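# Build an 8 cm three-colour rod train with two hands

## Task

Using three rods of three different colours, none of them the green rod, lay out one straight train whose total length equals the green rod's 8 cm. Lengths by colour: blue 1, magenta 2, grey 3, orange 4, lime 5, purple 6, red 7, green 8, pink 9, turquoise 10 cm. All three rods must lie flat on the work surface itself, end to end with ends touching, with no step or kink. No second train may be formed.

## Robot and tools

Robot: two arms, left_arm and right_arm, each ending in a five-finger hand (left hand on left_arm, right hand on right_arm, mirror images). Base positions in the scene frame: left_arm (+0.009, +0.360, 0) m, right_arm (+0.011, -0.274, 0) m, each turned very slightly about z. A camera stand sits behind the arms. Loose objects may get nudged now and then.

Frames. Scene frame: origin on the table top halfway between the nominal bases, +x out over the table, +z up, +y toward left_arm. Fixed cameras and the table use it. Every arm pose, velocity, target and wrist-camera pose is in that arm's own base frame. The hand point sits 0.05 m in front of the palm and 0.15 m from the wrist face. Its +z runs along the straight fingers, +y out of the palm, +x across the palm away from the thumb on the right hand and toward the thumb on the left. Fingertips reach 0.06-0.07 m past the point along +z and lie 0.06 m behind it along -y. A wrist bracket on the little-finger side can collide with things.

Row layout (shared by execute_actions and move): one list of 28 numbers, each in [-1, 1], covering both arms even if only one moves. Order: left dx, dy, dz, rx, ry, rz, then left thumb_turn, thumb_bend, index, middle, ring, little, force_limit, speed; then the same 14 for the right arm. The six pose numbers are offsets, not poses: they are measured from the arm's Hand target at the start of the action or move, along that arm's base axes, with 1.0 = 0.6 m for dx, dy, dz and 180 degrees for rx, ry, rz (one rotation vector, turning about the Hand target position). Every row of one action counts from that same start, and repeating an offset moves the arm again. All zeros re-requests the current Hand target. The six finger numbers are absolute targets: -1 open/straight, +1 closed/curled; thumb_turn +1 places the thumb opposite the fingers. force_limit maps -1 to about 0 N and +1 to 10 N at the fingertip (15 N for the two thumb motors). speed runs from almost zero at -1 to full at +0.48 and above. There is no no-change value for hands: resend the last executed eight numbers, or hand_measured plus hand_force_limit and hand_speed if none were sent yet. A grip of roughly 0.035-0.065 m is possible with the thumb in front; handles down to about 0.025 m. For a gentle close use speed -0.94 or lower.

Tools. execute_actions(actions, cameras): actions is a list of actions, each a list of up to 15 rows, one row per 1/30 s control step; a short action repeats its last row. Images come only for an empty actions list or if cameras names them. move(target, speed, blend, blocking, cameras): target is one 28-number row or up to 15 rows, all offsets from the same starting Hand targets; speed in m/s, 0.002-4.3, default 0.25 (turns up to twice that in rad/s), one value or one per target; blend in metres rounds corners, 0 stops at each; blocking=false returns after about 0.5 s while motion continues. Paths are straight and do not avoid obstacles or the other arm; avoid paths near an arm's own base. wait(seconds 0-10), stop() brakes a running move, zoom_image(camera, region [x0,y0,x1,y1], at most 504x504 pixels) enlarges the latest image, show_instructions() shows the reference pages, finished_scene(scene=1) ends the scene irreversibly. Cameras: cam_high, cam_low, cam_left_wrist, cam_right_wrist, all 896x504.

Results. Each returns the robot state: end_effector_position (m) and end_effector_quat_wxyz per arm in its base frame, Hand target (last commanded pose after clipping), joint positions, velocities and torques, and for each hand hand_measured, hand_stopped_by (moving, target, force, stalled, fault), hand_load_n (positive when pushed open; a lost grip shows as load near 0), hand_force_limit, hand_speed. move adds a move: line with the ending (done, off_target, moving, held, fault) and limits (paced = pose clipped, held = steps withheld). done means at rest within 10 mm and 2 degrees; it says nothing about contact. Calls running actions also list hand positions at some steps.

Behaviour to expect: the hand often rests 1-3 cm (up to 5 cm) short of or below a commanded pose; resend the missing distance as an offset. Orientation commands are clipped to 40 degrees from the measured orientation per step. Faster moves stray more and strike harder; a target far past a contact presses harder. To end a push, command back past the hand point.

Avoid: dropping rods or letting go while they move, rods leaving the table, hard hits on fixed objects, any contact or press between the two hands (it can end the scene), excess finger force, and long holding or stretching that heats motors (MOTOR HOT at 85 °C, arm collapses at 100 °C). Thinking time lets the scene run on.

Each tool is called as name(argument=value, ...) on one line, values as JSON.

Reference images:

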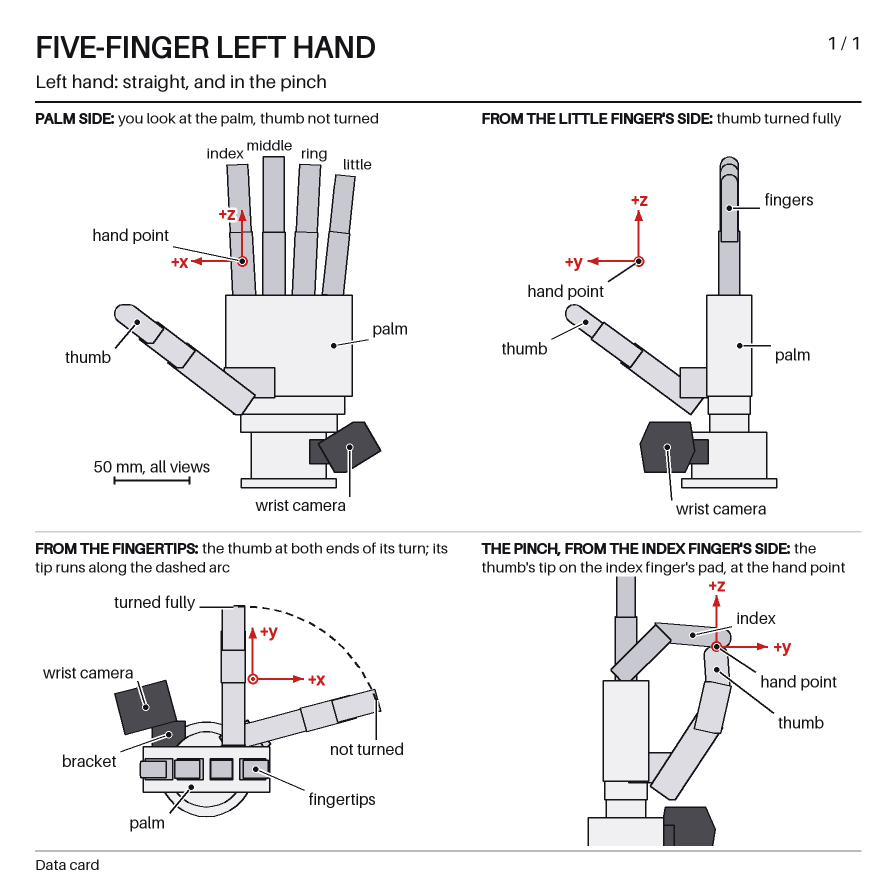

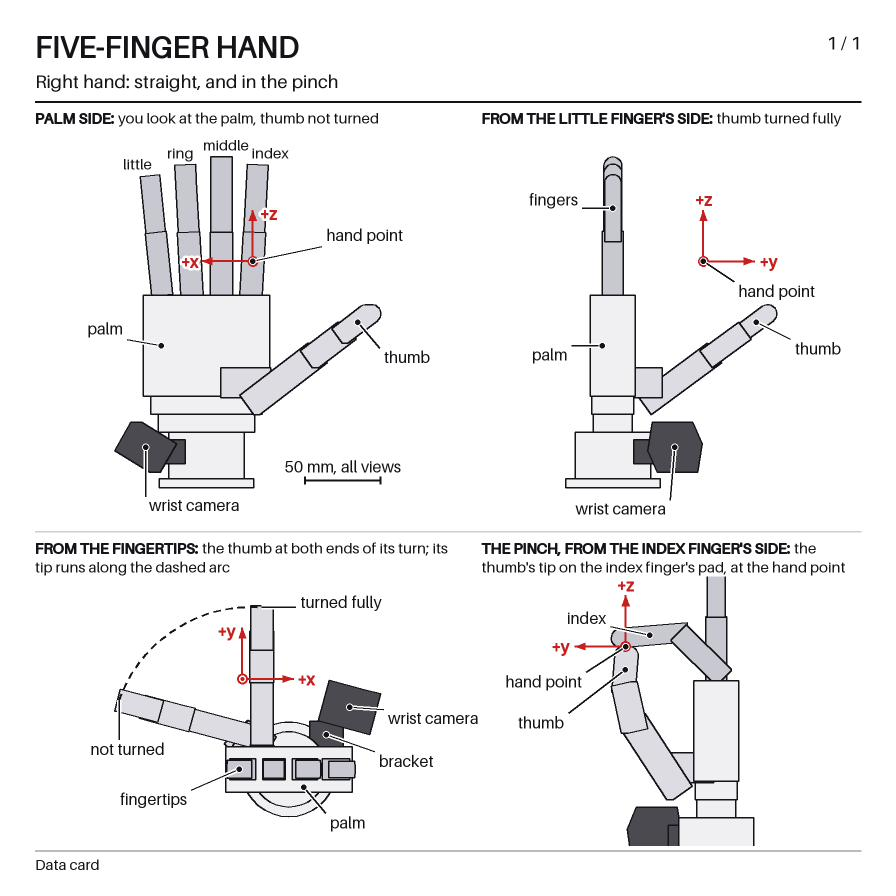

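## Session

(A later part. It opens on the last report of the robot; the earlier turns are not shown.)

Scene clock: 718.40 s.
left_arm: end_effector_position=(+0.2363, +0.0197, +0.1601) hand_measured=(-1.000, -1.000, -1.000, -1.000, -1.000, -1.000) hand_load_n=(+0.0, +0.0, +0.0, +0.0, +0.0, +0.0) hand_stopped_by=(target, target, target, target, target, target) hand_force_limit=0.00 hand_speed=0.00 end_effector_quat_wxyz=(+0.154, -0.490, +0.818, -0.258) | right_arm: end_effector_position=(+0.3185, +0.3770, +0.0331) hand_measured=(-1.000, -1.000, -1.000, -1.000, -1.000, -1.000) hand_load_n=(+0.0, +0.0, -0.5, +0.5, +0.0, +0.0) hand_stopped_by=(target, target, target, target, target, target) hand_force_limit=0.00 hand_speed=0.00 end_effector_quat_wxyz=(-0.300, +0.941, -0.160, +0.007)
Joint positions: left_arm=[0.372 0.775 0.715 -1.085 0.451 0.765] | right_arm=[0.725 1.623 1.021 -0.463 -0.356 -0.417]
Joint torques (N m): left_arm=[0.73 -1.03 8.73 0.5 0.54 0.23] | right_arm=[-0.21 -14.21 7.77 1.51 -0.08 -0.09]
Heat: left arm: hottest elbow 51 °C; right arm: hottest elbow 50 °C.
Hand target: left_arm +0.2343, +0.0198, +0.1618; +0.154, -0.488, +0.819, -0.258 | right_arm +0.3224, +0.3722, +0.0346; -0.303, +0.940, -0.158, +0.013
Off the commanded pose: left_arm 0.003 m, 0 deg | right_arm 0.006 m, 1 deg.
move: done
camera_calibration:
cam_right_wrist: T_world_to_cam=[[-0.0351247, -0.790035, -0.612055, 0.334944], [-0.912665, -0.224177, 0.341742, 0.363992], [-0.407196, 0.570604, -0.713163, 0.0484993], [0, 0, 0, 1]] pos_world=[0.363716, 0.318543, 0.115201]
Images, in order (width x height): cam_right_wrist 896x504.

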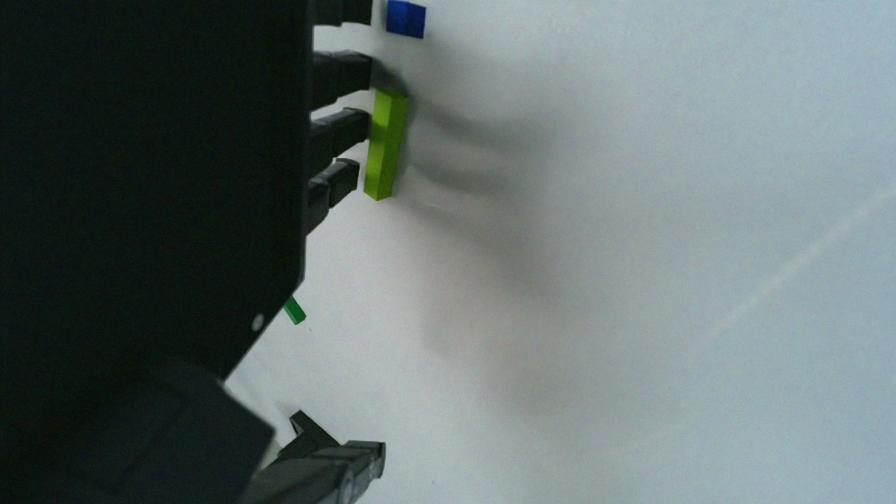

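move(target=[[0, 0, 0, 0, 0, 0, -1, -1, -1, -1, -1, -1, 0.0, 0.0, -0.0043, -0.0145, 0.0, 0, 0, 0, -1, -1, -1, -1, -1, -1, 0.0, 0.0]], speed=[0.05], cameras=["cam_right_wrist"])

zoom_image(camera="cam_right_wrist", region=[300, 0, 480, 240])

Scene clock: 724.07 s.
left_arm: end_effector_position=(+0.2363, +0.0197, +0.1601) hand_measured=(-1.000, -1.000, -1.000, -1.000, -1.000, -1.000) hand_load_n=(+0.0, +0.0, +0.0, +0.0, +0.0, +0.0) hand_stopped_by=(target, target, target, target, target, target) hand_force_limit=0.00 hand_speed=0.00 end_effector_quat_wxyz=(+0.154, -0.490, +0.818, -0.258) | right_arm: end_effector_position=(+0.3159, +0.3690, +0.0329) hand_measured=(-1.000, -1.000, -1.000, -1.000, -1.000, -1.000) hand_load_n=(+0.0, -0.5, +0.0, +0.5, +0.0, +0.0) hand_stopped_by=(target, target, target, target, target, target) hand_force_limit=0.00 hand_speed=0.00 end_effector_quat_wxyz=(-0.300, +0.941, -0.159, +0.007)
Joint positions: left_arm=[0.372 0.775 0.715 -1.085 0.451 0.765] | right_arm=[0.716 1.607 1 -0.462 -0.361 -0.427]
Joint torques (N m): left_arm=[0.85 -0.91 8.73 0.42 0.57 0.23] | right_arm=[-0.38 -14.15 7.62 1.51 -0.07 -0.1]
Motor temperatures (°C): left_arm=[32 35 50 27 28 27] | right_arm=[29 39 49 31 29 28]
Heat: left arm: hottest elbow 50 °C; right arm: hottest elbow 49 °C.
Hand target: left_arm +0.2343, +0.0198, +0.1618; +0.154, -0.488, +0.819, -0.258 | right_arm +0.3197, +0.3635, +0.0346; -0.303, +0.940, -0.158, +0.013
Off the commanded pose: left_arm 0.003 m, 0 deg | right_arm 0.007 m, 1 deg.
move: done
camera_calibration:
cam_right_wrist: T_world_to_cam=[[-0.0342659, -0.789924, -0.612247, 0.328091], [-0.912381, -0.225308, 0.341757, 0.360227], [-0.407906, 0.570313, -0.712991, 0.05223], [0, 0, 0, 1]] pos_world=[0.361211, 0.310541, 0.115002]
Images, in order (width x height): cam_right_wrist 896x504.

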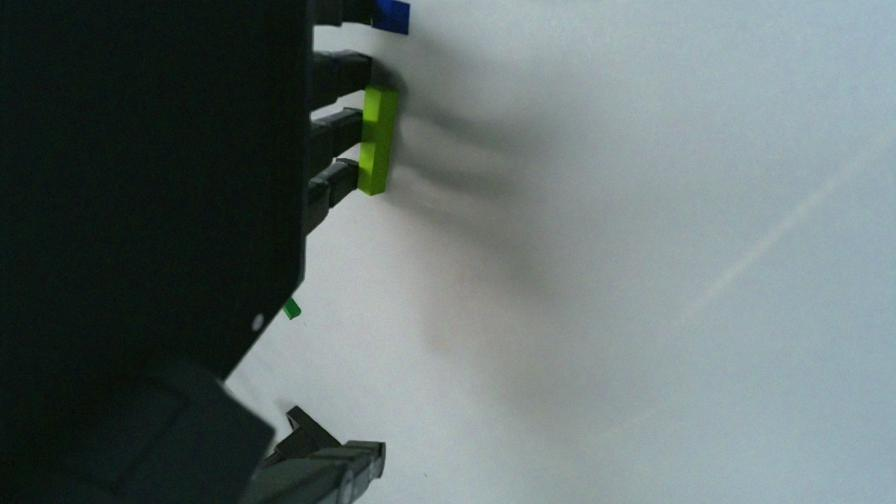

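Scaled by 2.100 from the camera's 896x504 image, which has a finer 1280x720 frame.

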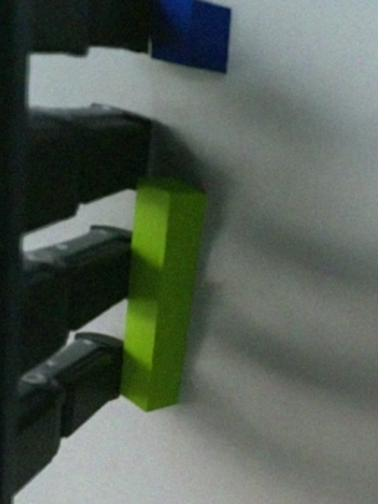

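move(target=[[0, 0, 0, 0, 0, 0, -1, -1, -1, -1, -1, -1, 0.0, 0.0, 0.017, 0.05, 0.12, 0, 0, 0, -1, -1, -1, -1, -1, -1, 0.0, 0.0],[0.160, -0.2, 0.07, 0, 0, 0, -1, -1, -1, -1, -1, -1, 0.0, 0.0, -0.033, -0.356, 0.16, 0, 0, -0.083, -1, -1, -1, -1, -1, -1, 0.0, 0.0]], speed=[0.1, 0.25], cameras=["cam_high", "cam_left_wrist"])

zoom_image(camera="cam_high", region=[430, 200, 490, 260])

zoom_image(camera="cam_left_wrist", region=[420, 100, 580, 260])

Scene clock: 732.53 s.
left_arm: end_effector_position=(+0.3134, -0.0964, +0.1844) hand_measured=(-1.000, -1.000, -1.000, -1.000, -1.000, -1.000) hand_load_n=(+0.0, +0.0, +0.0, +0.0, +0.5, +0.0) hand_stopped_by=(target, target, target, target, target, target) hand_force_limit=0.00 hand_speed=0.00 end_effector_quat_wxyz=(+0.135, -0.492, +0.825, -0.243) | right_arm: end_effector_position=(+0.3010, +0.1497, +0.1279) hand_measured=(-1.000, -1.000, -1.000, -1.000, -1.000, -1.000) hand_load_n=(+0.0, +0.0, +0.0, +0.0, +0.0, +0.0) hand_stopped_by=(target, target, target, target, target, target) hand_force_limit=0.00 hand_speed=0.00 end_effector_quat_wxyz=(-0.297, +0.910, -0.285, +0.052)
Joint positions: left_arm=[-0.143 0.985 0.881 -0.937 0.202 0.298] | right_arm=[0.237 1.121 0.815 -0.833 -0.45 -0.626]
Joint torques (N m): left_arm=[0.09 -2.9 12.1 1.52 0.02 0.04] | right_arm=[0.73 -6.65 9.94 0.81 -0.34 -0.1]
Heat: left arm: hottest elbow 50 °C; right arm: hottest elbow 49 °C.
Hand target: left_arm +0.3302, -0.1001, +0.2037; +0.154, -0.488, +0.819, -0.258 | right_arm +0.2999, +0.1499, +0.1305; -0.298, +0.911, -0.279, +0.052
Off the commanded pose: left_arm 0.026 m, 3 deg | right_arm 0.003 m, 1 deg.
move: off_target (left_arm)
camera_calibration:
cam_left_wrist: T_world_to_cam=[[0.621545, -0.55607, 0.551786, -0.357165], [-0.779827, -0.506191, 0.368294, 0.12276], [0.0745117, -0.659209, -0.748259, 0.165032], [0, 0, 0, 1]] pos_world=[0.305429, -0.027678, 0.275353]
Images, in order (width x height): cam_high 896x504, cam_left_wrist 896x504.

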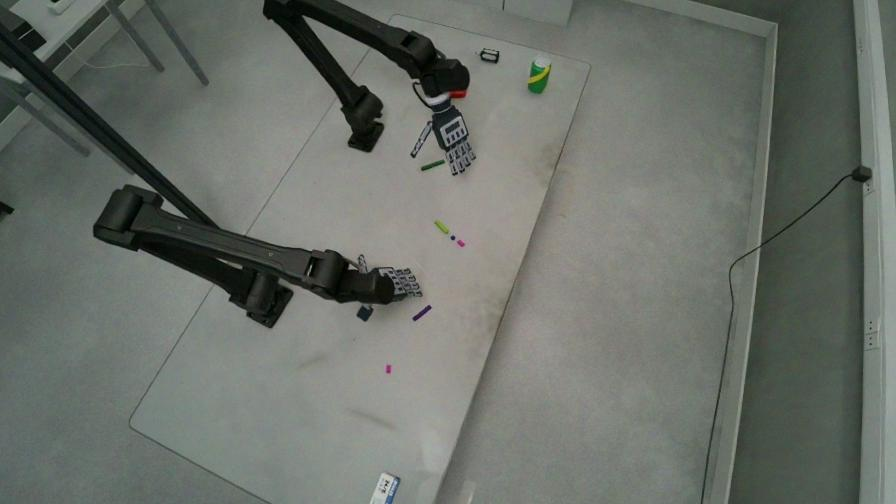

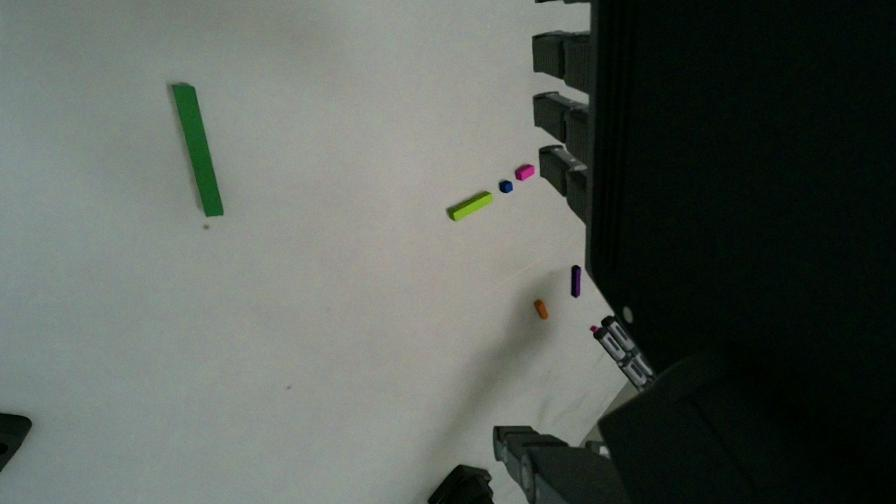

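Scaled by 8.400 from the camera's 896x504 image, which has a finer 1280x720 frame.

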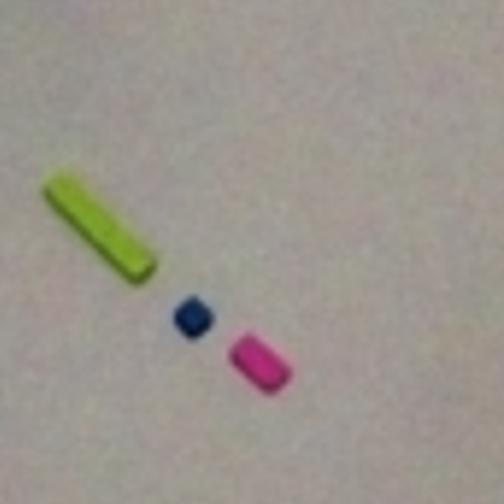

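Scaled by 3.150 from the camera's 896x504 image, which has a finer 1280x720 frame.

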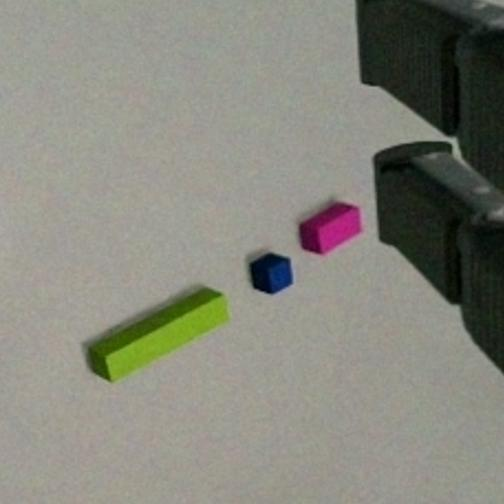

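move(target=[[-0.16, 0.2, -0.07, 0, 0, 0, -1, -1, -1, -1, -1, -1, 0.0, 0.0, 0.119, 0.439, -0.017, 0, 0, 0.083, -1, -1, 1, 1, -1, -1, 0.0, 0.0],[-0.16, 0.2, -0.07, 0, 0, 0, -1, -1, -1, -1, -1, -1, 0.0, 0.0, 0.1107, 0.3993, -0.16, 0, 0, 0.083, -1, -1, 1, 1, -1, -1, 0.0, 0.0],[-0.16, 0.2, -0.07, 0, 0, 0, -1, -1, -1, -1, -1, -1, 0.0, 0.0, 0.0877, 0.3353, -0.16, 0, 0, 0.083, -1, -1, 1, 1, -1, -1, 0.0, 0.0]], speed=[0.25, 0.08, 0.05], cameras=["cam_right_wrist"])

zoom_image(camera="cam_right_wrist", region=[300, 0, 480, 240])

Scene clock: 747.50 s.
left_arm: end_effector_position=(+0.2361, +0.0198, +0.1601) hand_measured=(-1.000, -1.000, -1.000, -1.000, -1.000, -1.000) hand_load_n=(+0.0, +0.0, +0.0, +0.0, +0.0, +0.0) hand_stopped_by=(target, target, target, target, target, target) hand_force_limit=0.00 hand_speed=0.00 end_effector_quat_wxyz=(+0.155, -0.490, +0.818, -0.258) | right_arm: end_effector_position=(+0.3483, +0.3552, +0.0315) hand_measured=(-1.000, -1.000, +1.000, +1.000, -1.000, -1.000) hand_load_n=(-0.5, +0.0, +0.0, +0.0, +0.5, +0.0) hand_stopped_by=(target, target, target, target, target, target) hand_force_limit=0.00 hand_speed=0.00 end_effector_quat_wxyz=(-0.298, +0.941, -0.159, +0.006)
Joint positions: left_arm=[0.373 0.773 0.714 -1.085 0.451 0.765] | right_arm=[0.649 1.651 1.056 -0.501 -0.392 -0.491]
Joint torques (N m): left_arm=[0.97 -0.91 8.75 0.39 0.56 0.24] | right_arm=[-0.21 -14.86 7.82 1.57 -0.11 -0.08]
Heat: left arm: hottest elbow 50 °C; right arm: hottest elbow 51 °C.
Hand target: left_arm +0.2342, +0.0198, +0.1618; +0.154, -0.488, +0.819, -0.258 | right_arm +0.3526, +0.3510, +0.0344; -0.303, +0.940, -0.159, +0.013
Off the commanded pose: left_arm 0.002 m, 0 deg | right_arm 0.007 m, 1 deg.
move: done
camera_calibration:
cam_right_wrist: T_world_to_cam=[[-0.0352623, -0.791987, -0.609519, 0.318429], [-0.911416, -0.224713, 0.344712, 0.386474], [-0.409974, 0.56768, -0.713905, 0.0739949], [0, 0, 0, 1]] pos_world=[0.393803, 0.297032, 0.113692]
Images, in order (width x height): cam_right_wrist 896x504.

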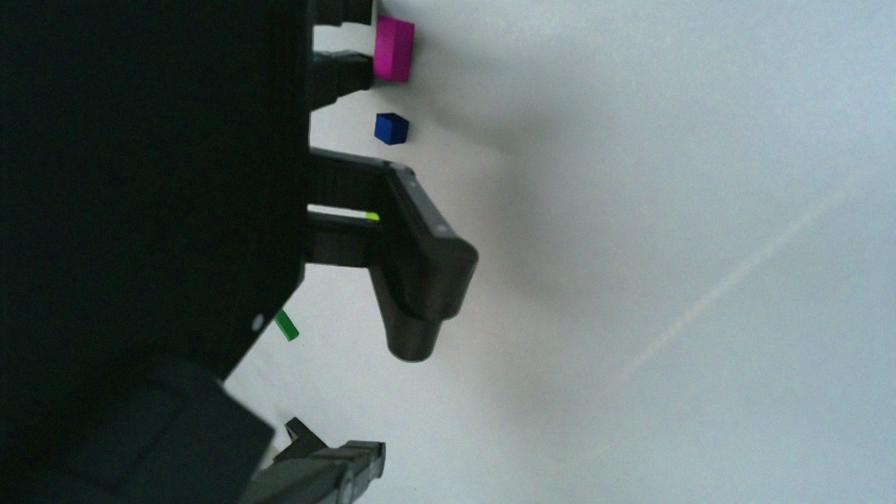

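Scaled by 2.100 from the camera's 896x504 image, which has a finer 1280x720 frame.

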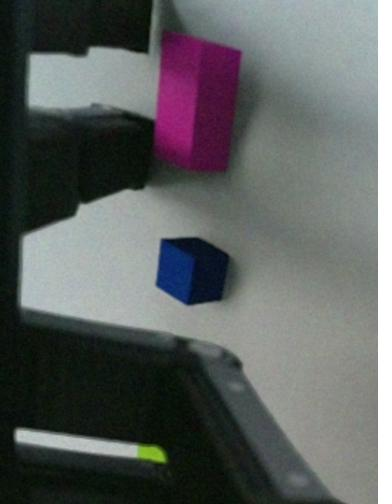

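move(target=[[0, 0, 0, 0, 0, 0, -1, -1, -1, -1, -1, -1, 0.0, 0.0, 0.017, 0.05, 0.12, 0, 0, 0, -1, -1, 1, 1, -1, -1, 0.0, 0.0],[0.160, -0.2, 0.07, 0, 0, 0, -1, -1, -1, -1, -1, -1, 0.0, 0.0, -0.088, -0.335, 0.16, 0, 0, -0.083, -1, -1, 1, 1, -1, -1, 0.0, 0.0],[0.160, -0.2, 0.07, 0, 0, 0, -1, -1, -1, -1, -1, -1, 0.0, 0.0, -0.088, -0.335, 0.16, 0, 0, -0.083, -1, -1, -1, -1, -1, -1, 0.0, 0.0]], speed=[0.1, 0.25, 0.25], cameras=["cam_high", "cam_left_wrist"])

zoom_image(camera="cam_high", region=[430, 200, 490, 260])

zoom_image(camera="cam_left_wrist", region=[420, 100, 580, 260])

Scene clock: 757.03 s.
left_arm: end_effector_position=(+0.3135, -0.0964, +0.1844) hand_measured=(-1.000, -1.000, -1.000, -1.000, -1.000, -1.000) hand_load_n=(+0.0, +0.0, +0.0, +0.0, +0.0, +0.0) hand_stopped_by=(target, target, target, target, target, target) hand_force_limit=0.00 hand_speed=0.00 end_effector_quat_wxyz=(+0.135, -0.492, +0.825, -0.243) | right_arm: end_effector_position=(+0.3004, +0.1501, +0.1281) hand_measured=(-1.000, -1.000, -1.000, -1.000, -1.000, -1.000) hand_load_n=(+0.0, +0.0, +0.0, +0.0, +0.0, +0.0) hand_stopped_by=(target, target, target, target, target, target) hand_force_limit=0.00 hand_speed=0.00 end_effector_quat_wxyz=(-0.298, +0.910, -0.284, +0.052)
Joint positions: left_arm=[-0.143 0.985 0.881 -0.937 0.201 0.298] | right_arm=[0.239 1.118 0.813 -0.833 -0.45 -0.626]
Joint torques (N m): left_arm=[0.38 -2.78 12.14 1.66 0.03 0.06] | right_arm=[0.67 -6.53 9.99 0.83 -0.32 -0.1]
Heat: left arm: hottest elbow 50 °C; right arm: hottest elbow 50 °C.
Hand target: left_arm +0.3303, -0.1001, +0.2037; +0.154, -0.488, +0.819, -0.258 | right_arm +0.2997, +0.1501, +0.1305; -0.298, +0.911, -0.279, +0.052
Off the commanded pose: left_arm 0.026 m, 3 deg | right_arm 0.002 m, 1 deg.
move: off_target (left_arm)
camera_calibration:
cam_left_wrist: T_world_to_cam=[[0.621828, -0.555539, 0.552002, -0.357295], [-0.779533, -0.506757, 0.368137, 0.122697], [0.075216, -0.659222, -0.748177, 0.164794], [0, 0, 0, 1]] pos_world=[0.305427, -0.027678, 0.275353]
Images, in order (width x height): cam_high 896x504, cam_left_wrist 896x504.

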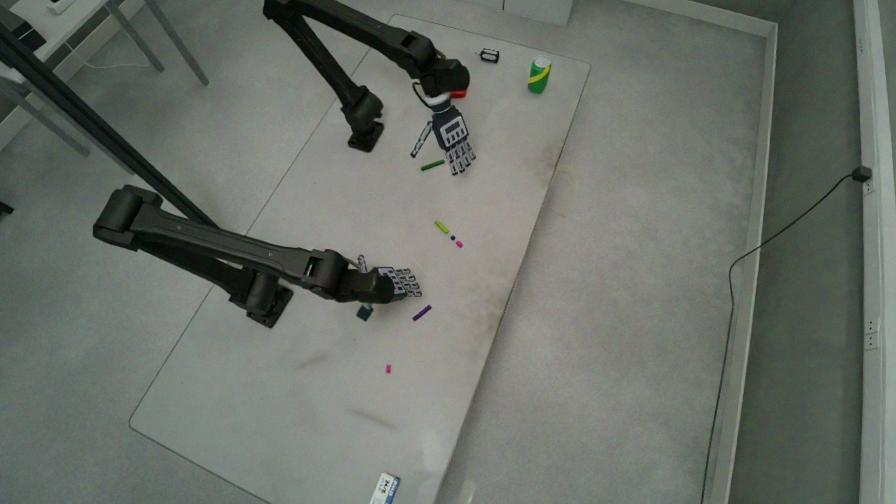

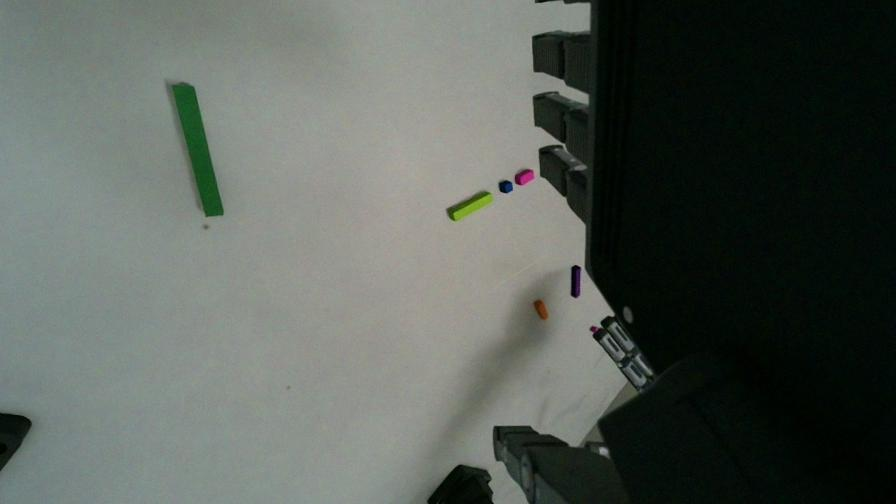

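Scaled by 8.400 from the camera's 896x504 image, which has a finer 1280x720 frame.

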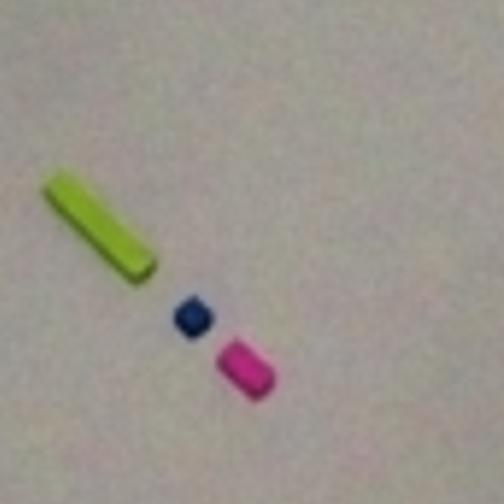

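Scaled by 3.150 from the camera's 896x504 image, which has a finer 1280x720 frame.

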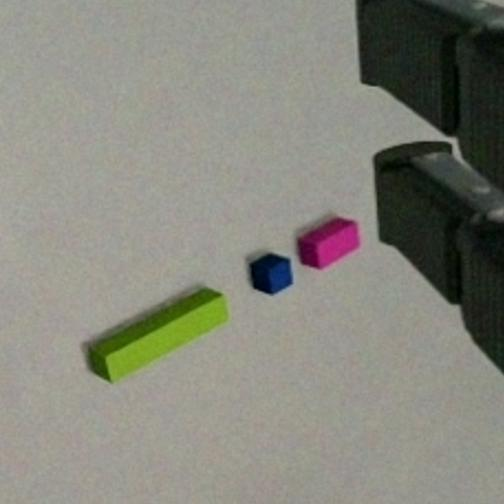

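move(target=[[0.1575, -0.2553, -0.173, 0, 0, 0, -1, -1, -1, -1, -1, -1, 0.0, 0.0, -0.03, -0.13, 0.0, 0, 0, -0.05, -1, -1, -1, -1, -1, -1, 0.0, 0.0],[0.146, -0.247, -0.28, 0, 0, 0, -1, -1, -1, -1, -1, -1, 0.0, 0.0, -0.03, -0.13, 0.0, 0, 0, -0.05, -1, -1, -1, -1, -1, -1, 0.0, 0.0]], speed=[0.2, 0.08], cameras=["cam_high", "cam_left_wrist"])

zoom_image(camera="cam_high", region=[430, 190, 500, 260])

zoom_image(camera="cam_left_wrist", region=[340, 40, 600, 260])

Scene clock: 776.40 s.
left_arm: end_effector_position=(+0.4134, -0.2464, +0.0369) hand_measured=(-1.000, -1.000, -1.000, -1.000, -1.000, -1.000) hand_load_n=(+0.0, +0.0, +0.0, +0.0, +0.0, +0.0) hand_stopped_by=(target, target, target, target, target, target) hand_force_limit=0.00 hand_speed=0.00 end_effector_quat_wxyz=(+0.151, -0.486, +0.822, -0.254) | right_arm: end_effector_position=(+0.2828, +0.0737, +0.1267) hand_measured=(-1.000, -1.000, -1.000, -1.000, -1.000, -1.000) hand_load_n=(-0.5, +0.0, +0.0, +0.0, +0.0, +0.0) hand_stopped_by=(target, target, target, target, target, target) hand_force_limit=0.00 hand_speed=0.00 end_effector_quat_wxyz=(-0.291, +0.886, -0.353, +0.071)
Joint positions: left_arm=[-0.469 1.512 0.897 -0.357 0.018 0.029] | right_arm=[-0.007 1.018 0.747 -0.919 -0.487 -0.724]
Joint torques (N m): left_arm=[0.5 -8.7 7.64 1.77 -0.05 0.06] | right_arm=[0.21 -5.6 9.8 0.73 -0.37 -0.1]
Heat: left arm: hottest elbow 52 °C; right arm: hottest elbow 51 °C.
Hand target: left_arm +0.4179, -0.2484, +0.0359; +0.154, -0.488, +0.819, -0.258 | right_arm +0.2817, +0.0720, +0.1305; -0.293, +0.886, -0.350, +0.075
Off the commanded pose: left_arm 0.005 m, 1 deg | right_arm 0.004 m, 1 deg.
move: done
camera_calibration:
cam_left_wrist: T_world_to_cam=[[0.597161, -0.556258, 0.577906, -0.412237], [-0.795376, -0.503877, 0.336875, 0.187242], [0.103804, -0.660821, -0.74333, -0.0643313], [0, 0, 0, 1]] pos_world=[0.401778, -0.177475, 0.127337]
Images, in order (width x height): cam_high 896x504, cam_left_wrist 896x504.

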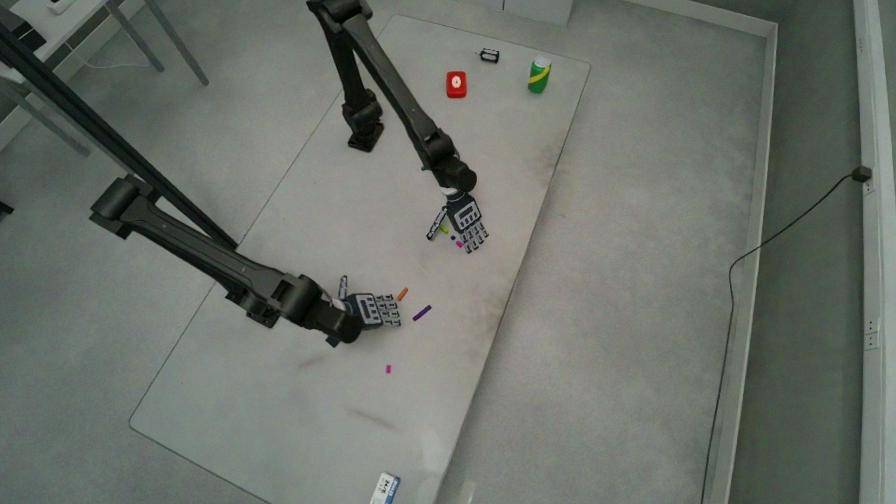

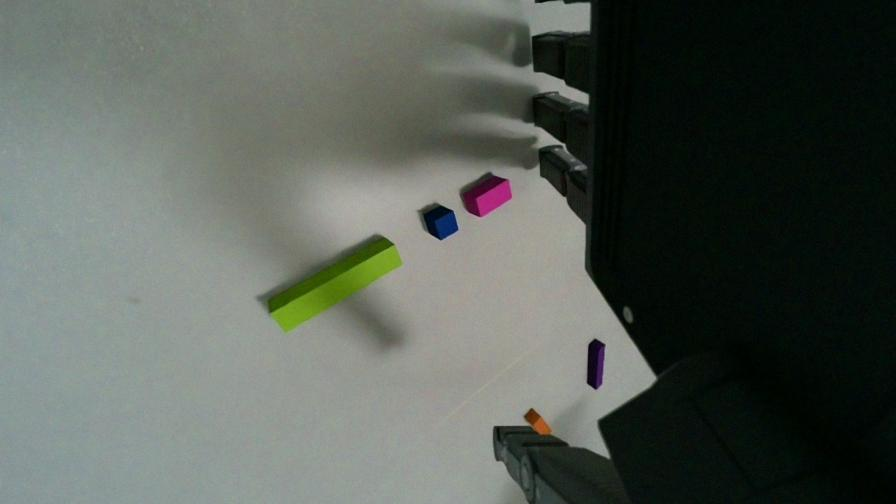

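Scaled by 7.200 from the camera's 896x504 image, which has a finer 1280x720 frame.

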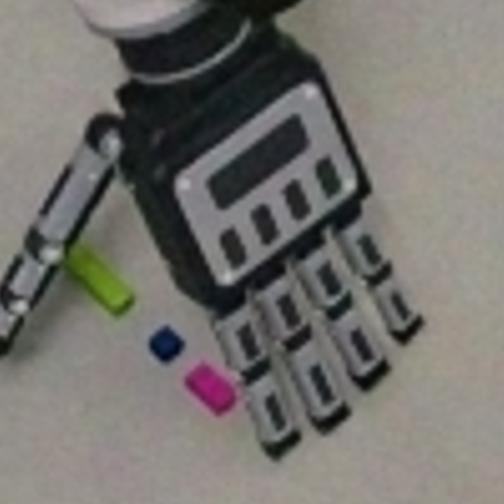

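Scaled by 1.938 from the camera's 896x504 image, which has a finer 1280x720 frame.

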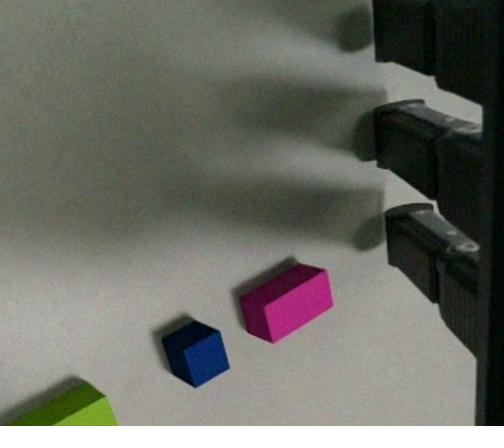

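move(target=[[-0.0588, 0.0263, 0.0, 0, 0, 0, -1, -1, -1, -1, -1, -1, 0.0, 0.0, 0, 0, 0.0, 0, 0, 0, -1, -1, -1, -1, -1, -1, 0.0, 0.0]], speed=[0.05], cameras=["cam_high", "cam_left_wrist"])

zoom_image(camera="cam_high", region=[430, 190, 500, 260])

zoom_image(camera="cam_left_wrist", region=[340, 40, 600, 260])

Scene clock: 793.50 s.
left_arm: end_effector_position=(+0.3823, -0.2306, +0.0347) hand_measured=(-1.000, -1.000, -1.000, -1.000, -1.000, -1.000) hand_load_n=(+0.0, +0.0, +0.0, +0.0, +0.0, +0.0) hand_stopped_by=(target, target, target, target, target, target) hand_force_limit=0.00 hand_speed=0.00 end_effector_quat_wxyz=(+0.151, -0.488, +0.821, -0.254) | right_arm: end_effector_position=(+0.2828, +0.0737, +0.1267) hand_measured=(-1.000, -1.000, -1.000, -1.000, -1.000, -1.000) hand_load_n=(+0.0, +0.0, +0.0, +0.0, +0.0, +0.0) hand_stopped_by=(target, target, target, target, target, target) hand_force_limit=0.00 hand_speed=0.00 end_effector_quat_wxyz=(-0.291, +0.886, -0.353, +0.071)
Joint positions: left_arm=[-0.469 1.429 0.799 -0.341 0.017 0.026] | right_arm=[-0.007 1.018 0.747 -0.919 -0.487 -0.724]
Joint torques (N m): left_arm=[0.56 -7.94 6.98 1.52 -0.11 0.07] | right_arm=[0.21 -5.77 9.78 0.72 -0.38 -0.11]
Heat: left arm: hottest elbow 51 °C; right arm: hottest elbow 52 °C.
Hand target: left_arm +0.3826, -0.2326, +0.0358; +0.154, -0.488, +0.819, -0.258 | right_arm +0.2817, +0.0720, +0.1305; -0.293, +0.886, -0.350, +0.075
Off the commanded pose: left_arm 0.002 m, 1 deg | right_arm 0.004 m, 1 deg.
move: done
camera_calibration:
cam_left_wrist: T_world_to_cam=[[0.599246, -0.553597, 0.578303, -0.383757], [-0.793486, -0.506566, 0.337298, 0.169828], [0.106222, -0.661, -0.74283, -0.0531876], [0, 0, 0, 1]] pos_world=[0.370371, -0.161575, 0.125136]
Images, in order (width x height): cam_high 896x504, cam_left_wrist 896x504.

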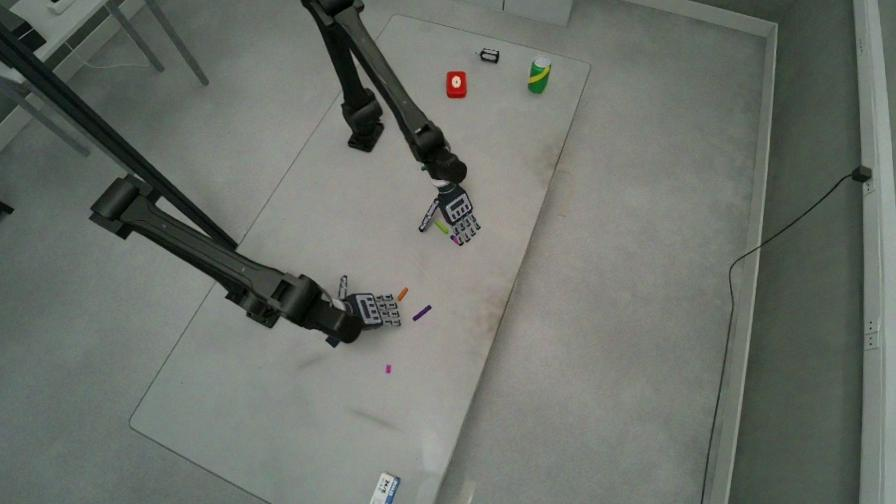

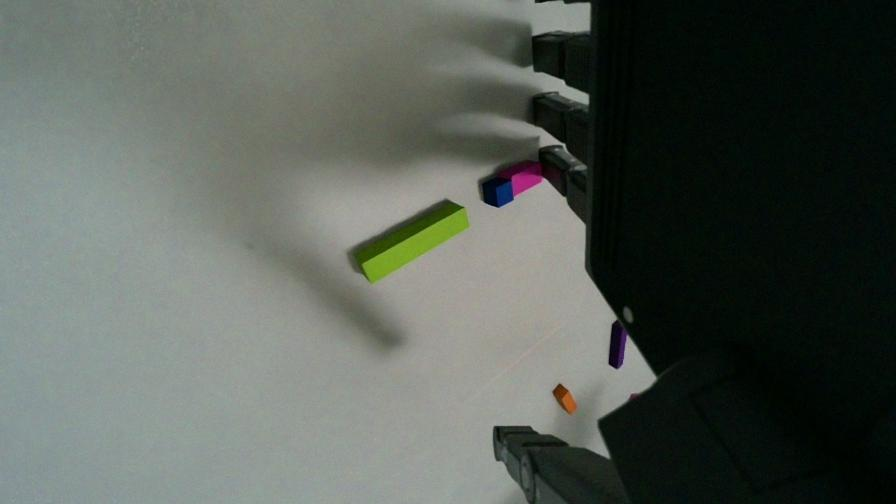

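Scaled by 7.200 from the camera's 896x504 image, which has a finer 1280x720 frame.

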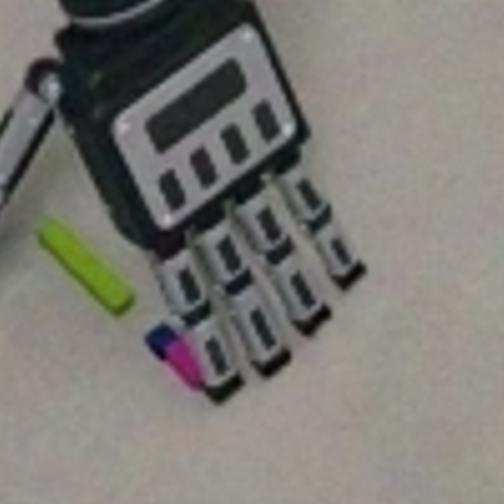

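Scaled by 1.938 from the camera's 896x504 image, which has a finer 1280x720 frame.

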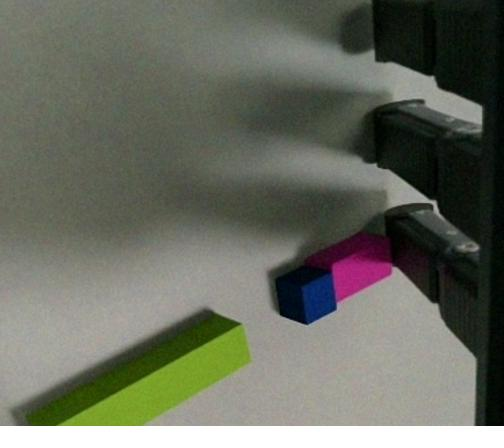

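zoom_image(camera="cam_high", region=[432, 215, 466, 249])

zoom_image(camera="cam_left_wrist", region=[440, 130, 580, 230])

Scaled by 14.824 from the camera's 896x504 image, which has a finer 1280x720 frame.

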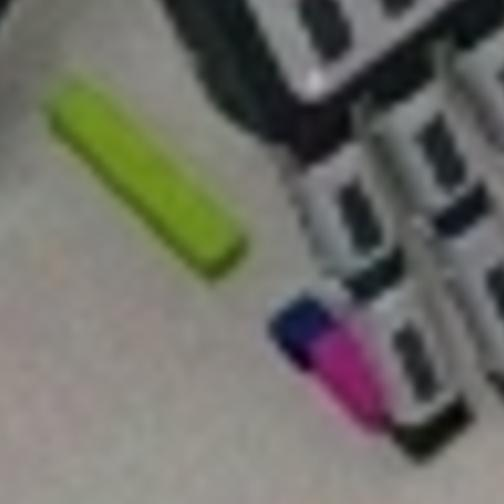

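Scaled by 3.600 from the camera's 896x504 image, which has a finer 1280x720 frame.

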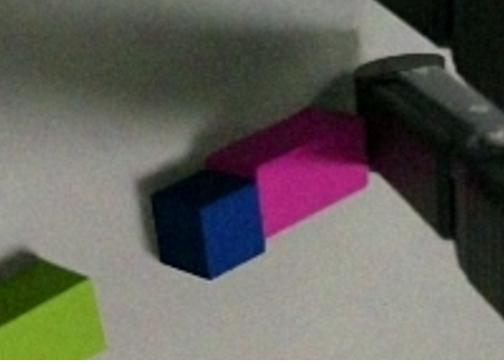

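move(target=[[-0.0328, 0.0163, 0.0, 0, 0, 0, -1, -1, -1, -1, -1, -1, 0.0, 0.0, 0, 0, 0.0, 0, 0, 0, -1, -1, -1, -1, -1, -1, 0.0, 0.0]], speed=[0.05], cameras=["cam_high", "cam_left_wrist"])

zoom_image(camera="cam_left_wrist", region=[360, 110, 580, 270])

zoom_image(camera="cam_high", region=[432, 215, 466, 249])

Scene clock: 811.60 s.
left_arm: end_effector_position=(+0.3627, -0.2206, +0.0344) hand_measured=(-1.000, -1.000, -1.000, -1.000, -1.000, -1.000) hand_load_n=(+0.0, +0.0, +0.0, +0.0, +0.0, +0.0) hand_stopped_by=(target, target, target, target, target, target) hand_force_limit=0.00 hand_speed=0.00 end_effector_quat_wxyz=(+0.151, -0.488, +0.821, -0.254) | right_arm: end_effector_position=(+0.2828, +0.0737, +0.1267) hand_measured=(-1.000, -1.000, -1.000, -1.000, -1.000, -1.000) hand_load_n=(+0.0, +0.0, +0.0, +0.0, +0.0, +0.0) hand_stopped_by=(target, target, target, target, target, target) hand_force_limit=0.00 hand_speed=0.00 end_effector_quat_wxyz=(-0.291, +0.886, -0.353, +0.071)
Joint positions: left_arm=[-0.469 1.373 0.741 -0.339 0.016 0.025] | right_arm=[-0.007 1.018 0.747 -0.919 -0.487 -0.724]
Joint torques (N m): left_arm=[0.56 -7 6.98 1.46 -0.11 0.05] | right_arm=[0.15 -5.71 9.78 0.73 -0.38 -0.11]
Heat: left arm: hottest elbow 49 °C; right arm: hottest elbow 53 °C.
Hand target: left_arm +0.3628, -0.2228, +0.0357; +0.154, -0.488, +0.819, -0.258 | right_arm +0.2817, +0.0720, +0.1305; -0.293, +0.886, -0.350, +0.075
Off the commanded pose: left_arm 0.003 m, 1 deg | right_arm 0.004 m, 1 deg.
move: done
camera_calibration:
cam_left_wrist: T_world_to_cam=[[0.599493, -0.552966, 0.578651, -0.366335], [-0.793192, -0.50713, 0.337142, 0.159272], [0.107024, -0.661096, -0.742629, -0.0450398], [0, 0, 0, 1]] pos_world=[0.350769, -0.151575, 0.124835]
Images, in order (width x height): cam_high 896x504, cam_left_wrist 896x504.

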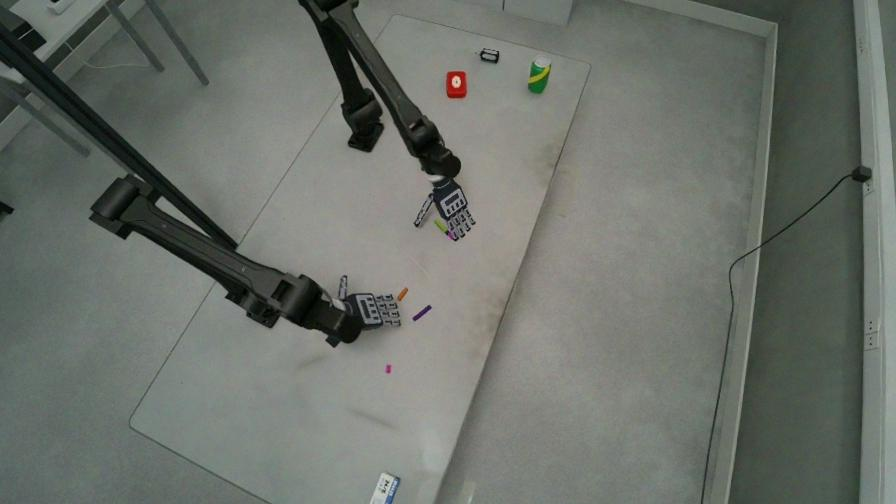

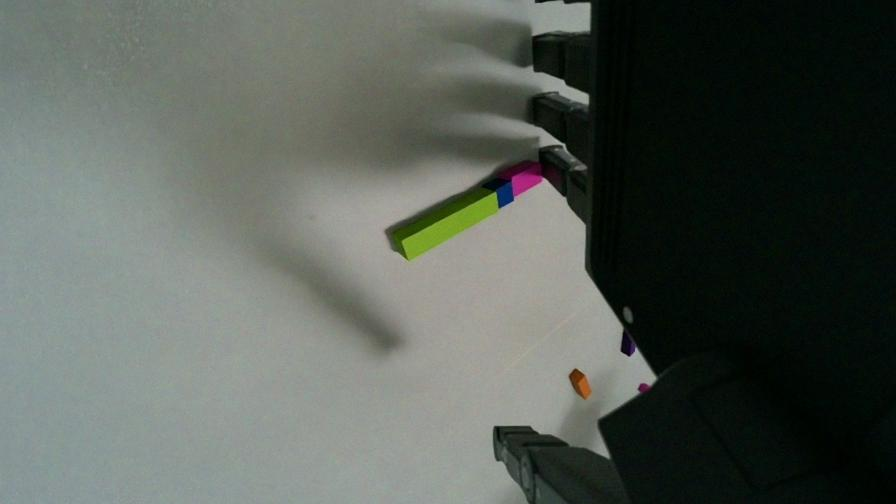

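Scaled by 2.291 from the camera's 896x504 image, which has a finer 1280x720 frame.

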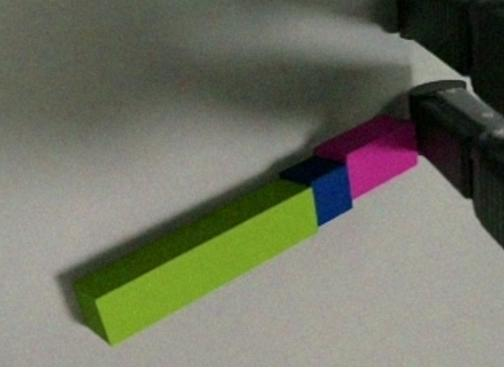

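Scaled by 14.824 from the camera's 896x504 image, which has a finer 1280x720 frame.

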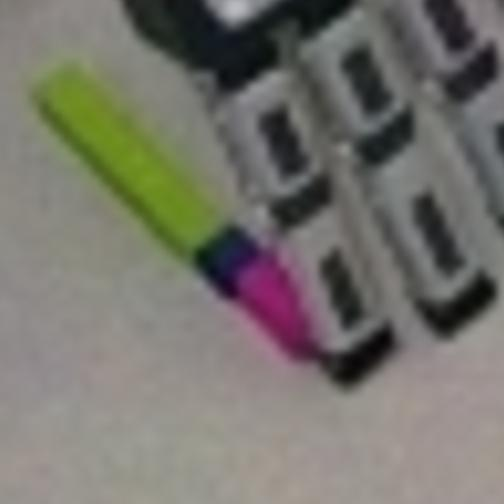

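move(target=[[0.045, -0.0225, 0.0, 0, 0, 0, -1, -1, -1, -1, -1, -1, 0.0, 0.0, 0, 0, 0.0, 0, 0, 0, -1, -1, -1, -1, -1, -1, 0.0, 0.0],[0.045, -0.0225, 0.12, 0, 0, 0, -1, -1, -1, -1, -1, -1, 0.0, 0.0, 0, 0, 0.0, 0, 0, 0, -1, -1, -1, -1, -1, -1, 0.0, 0.0],[-0.2142, 0.4, 0.21, 0, 0, 0, -1, -1, -1, -1, -1, -1, 0.0, 0.0, 0, 0, 0.0, 0, 0, 0, -1, -1, -1, -1, -1, -1, 0.0, 0.0]], speed=[0.06, 0.1, 0.25], cameras=["cam_high", "cam_left_wrist"])

zoom_image(camera="cam_high", region=[425, 205, 475, 255])

Scene clock: 821.47 s.
left_arm: end_effector_position=(+0.2309, +0.0157, +0.1537) hand_measured=(-1.000, -1.000, -1.000, -1.000, -1.000, -1.000) hand_load_n=(+0.0, +0.0, +0.0, +0.0, +0.0, +0.0) hand_stopped_by=(target, target, target, target, target, target) hand_force_limit=0.00 hand_speed=0.00 end_effector_quat_wxyz=(+0.150, -0.493, +0.818, -0.257) | right_arm: end_effector_position=(+0.2828, +0.0737, +0.1267) hand_measured=(-1.000, -1.000, -1.000, -1.000, -1.000, -1.000) hand_load_n=(-0.5, +0.0, +0.0, +0.0, +0.0, +0.0) hand_stopped_by=(target, target, target, target, target, target) hand_force_limit=0.00 hand_speed=0.00 end_effector_quat_wxyz=(-0.291, +0.886, -0.353, +0.071)
Joint positions: left_arm=[0.363 0.76 0.693 -1.081 0.446 0.752] | right_arm=[-0.007 1.018 0.747 -0.919 -0.487 -0.724]
Joint torques (N m): left_arm=[0.79 0.21 10.22 0.4 0.53 0.26] | right_arm=[0.21 -5.66 9.78 0.72 -0.38 -0.11]
Heat: left arm: hottest elbow 49 °C; right arm: hottest elbow 53 °C.
Hand target: left_arm +0.2343, +0.0172, +0.1616; +0.154, -0.488, +0.819, -0.258 | right_arm +0.2817, +0.0720, +0.1305; -0.293, +0.886, -0.350, +0.075
Off the commanded pose: left_arm 0.009 m, 1 deg | right_arm 0.004 m, 1 deg.
move: done
camera_calibration:
cam_left_wrist: T_world_to_cam=[[0.605971, -0.541774, 0.582478, -0.227867], [-0.787393, -0.51269, 0.342287, 0.132244], [0.113189, -0.666055, -0.737264, 0.211671], [0, 0, 0, 1]] pos_world=[0.21825, 0.0853325, 0.24352]
Images, in order (width x height): cam_high 896x504, cam_left_wrist 896x504.

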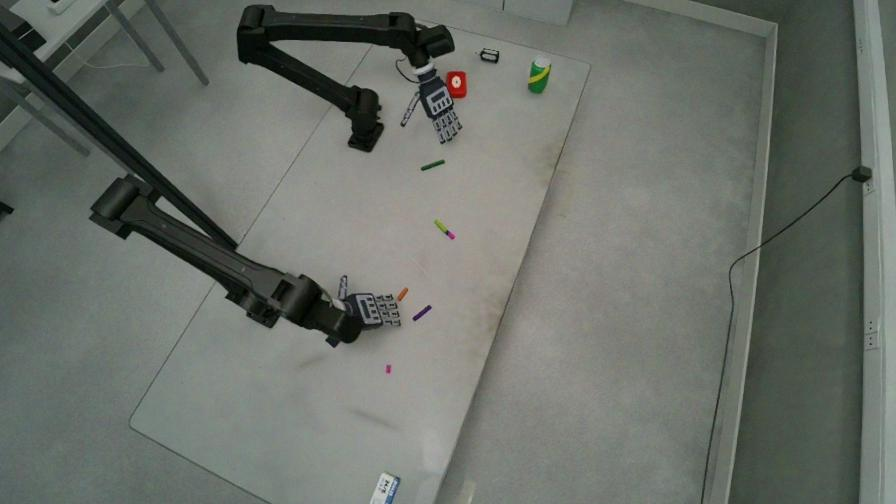

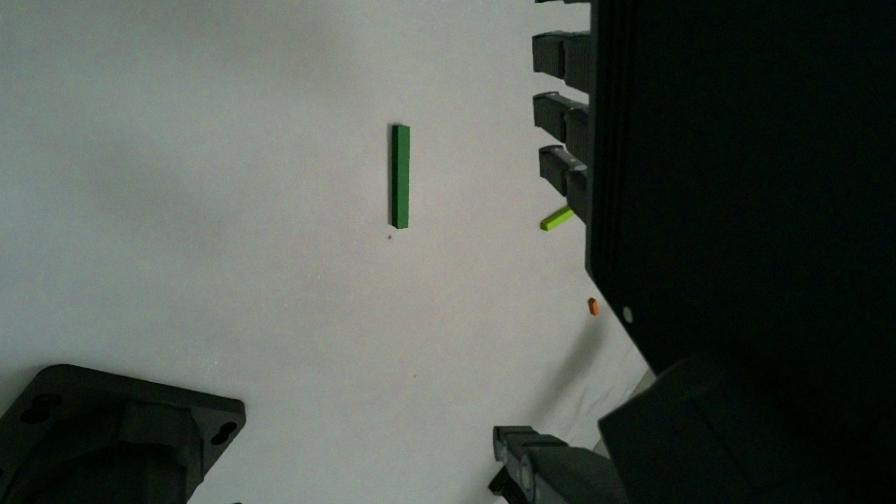

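Scaled by 10.080 from the camera's 896x504 image, which has a finer 1280x720 frame.

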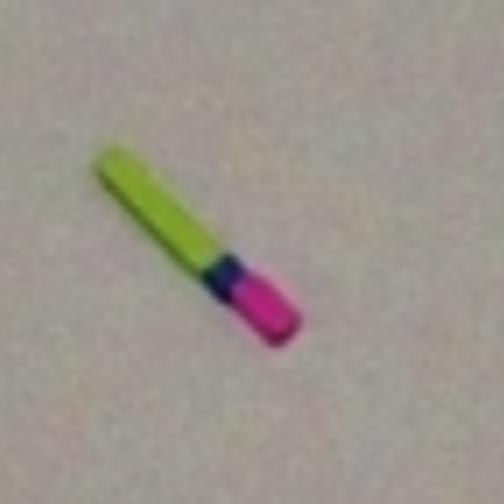

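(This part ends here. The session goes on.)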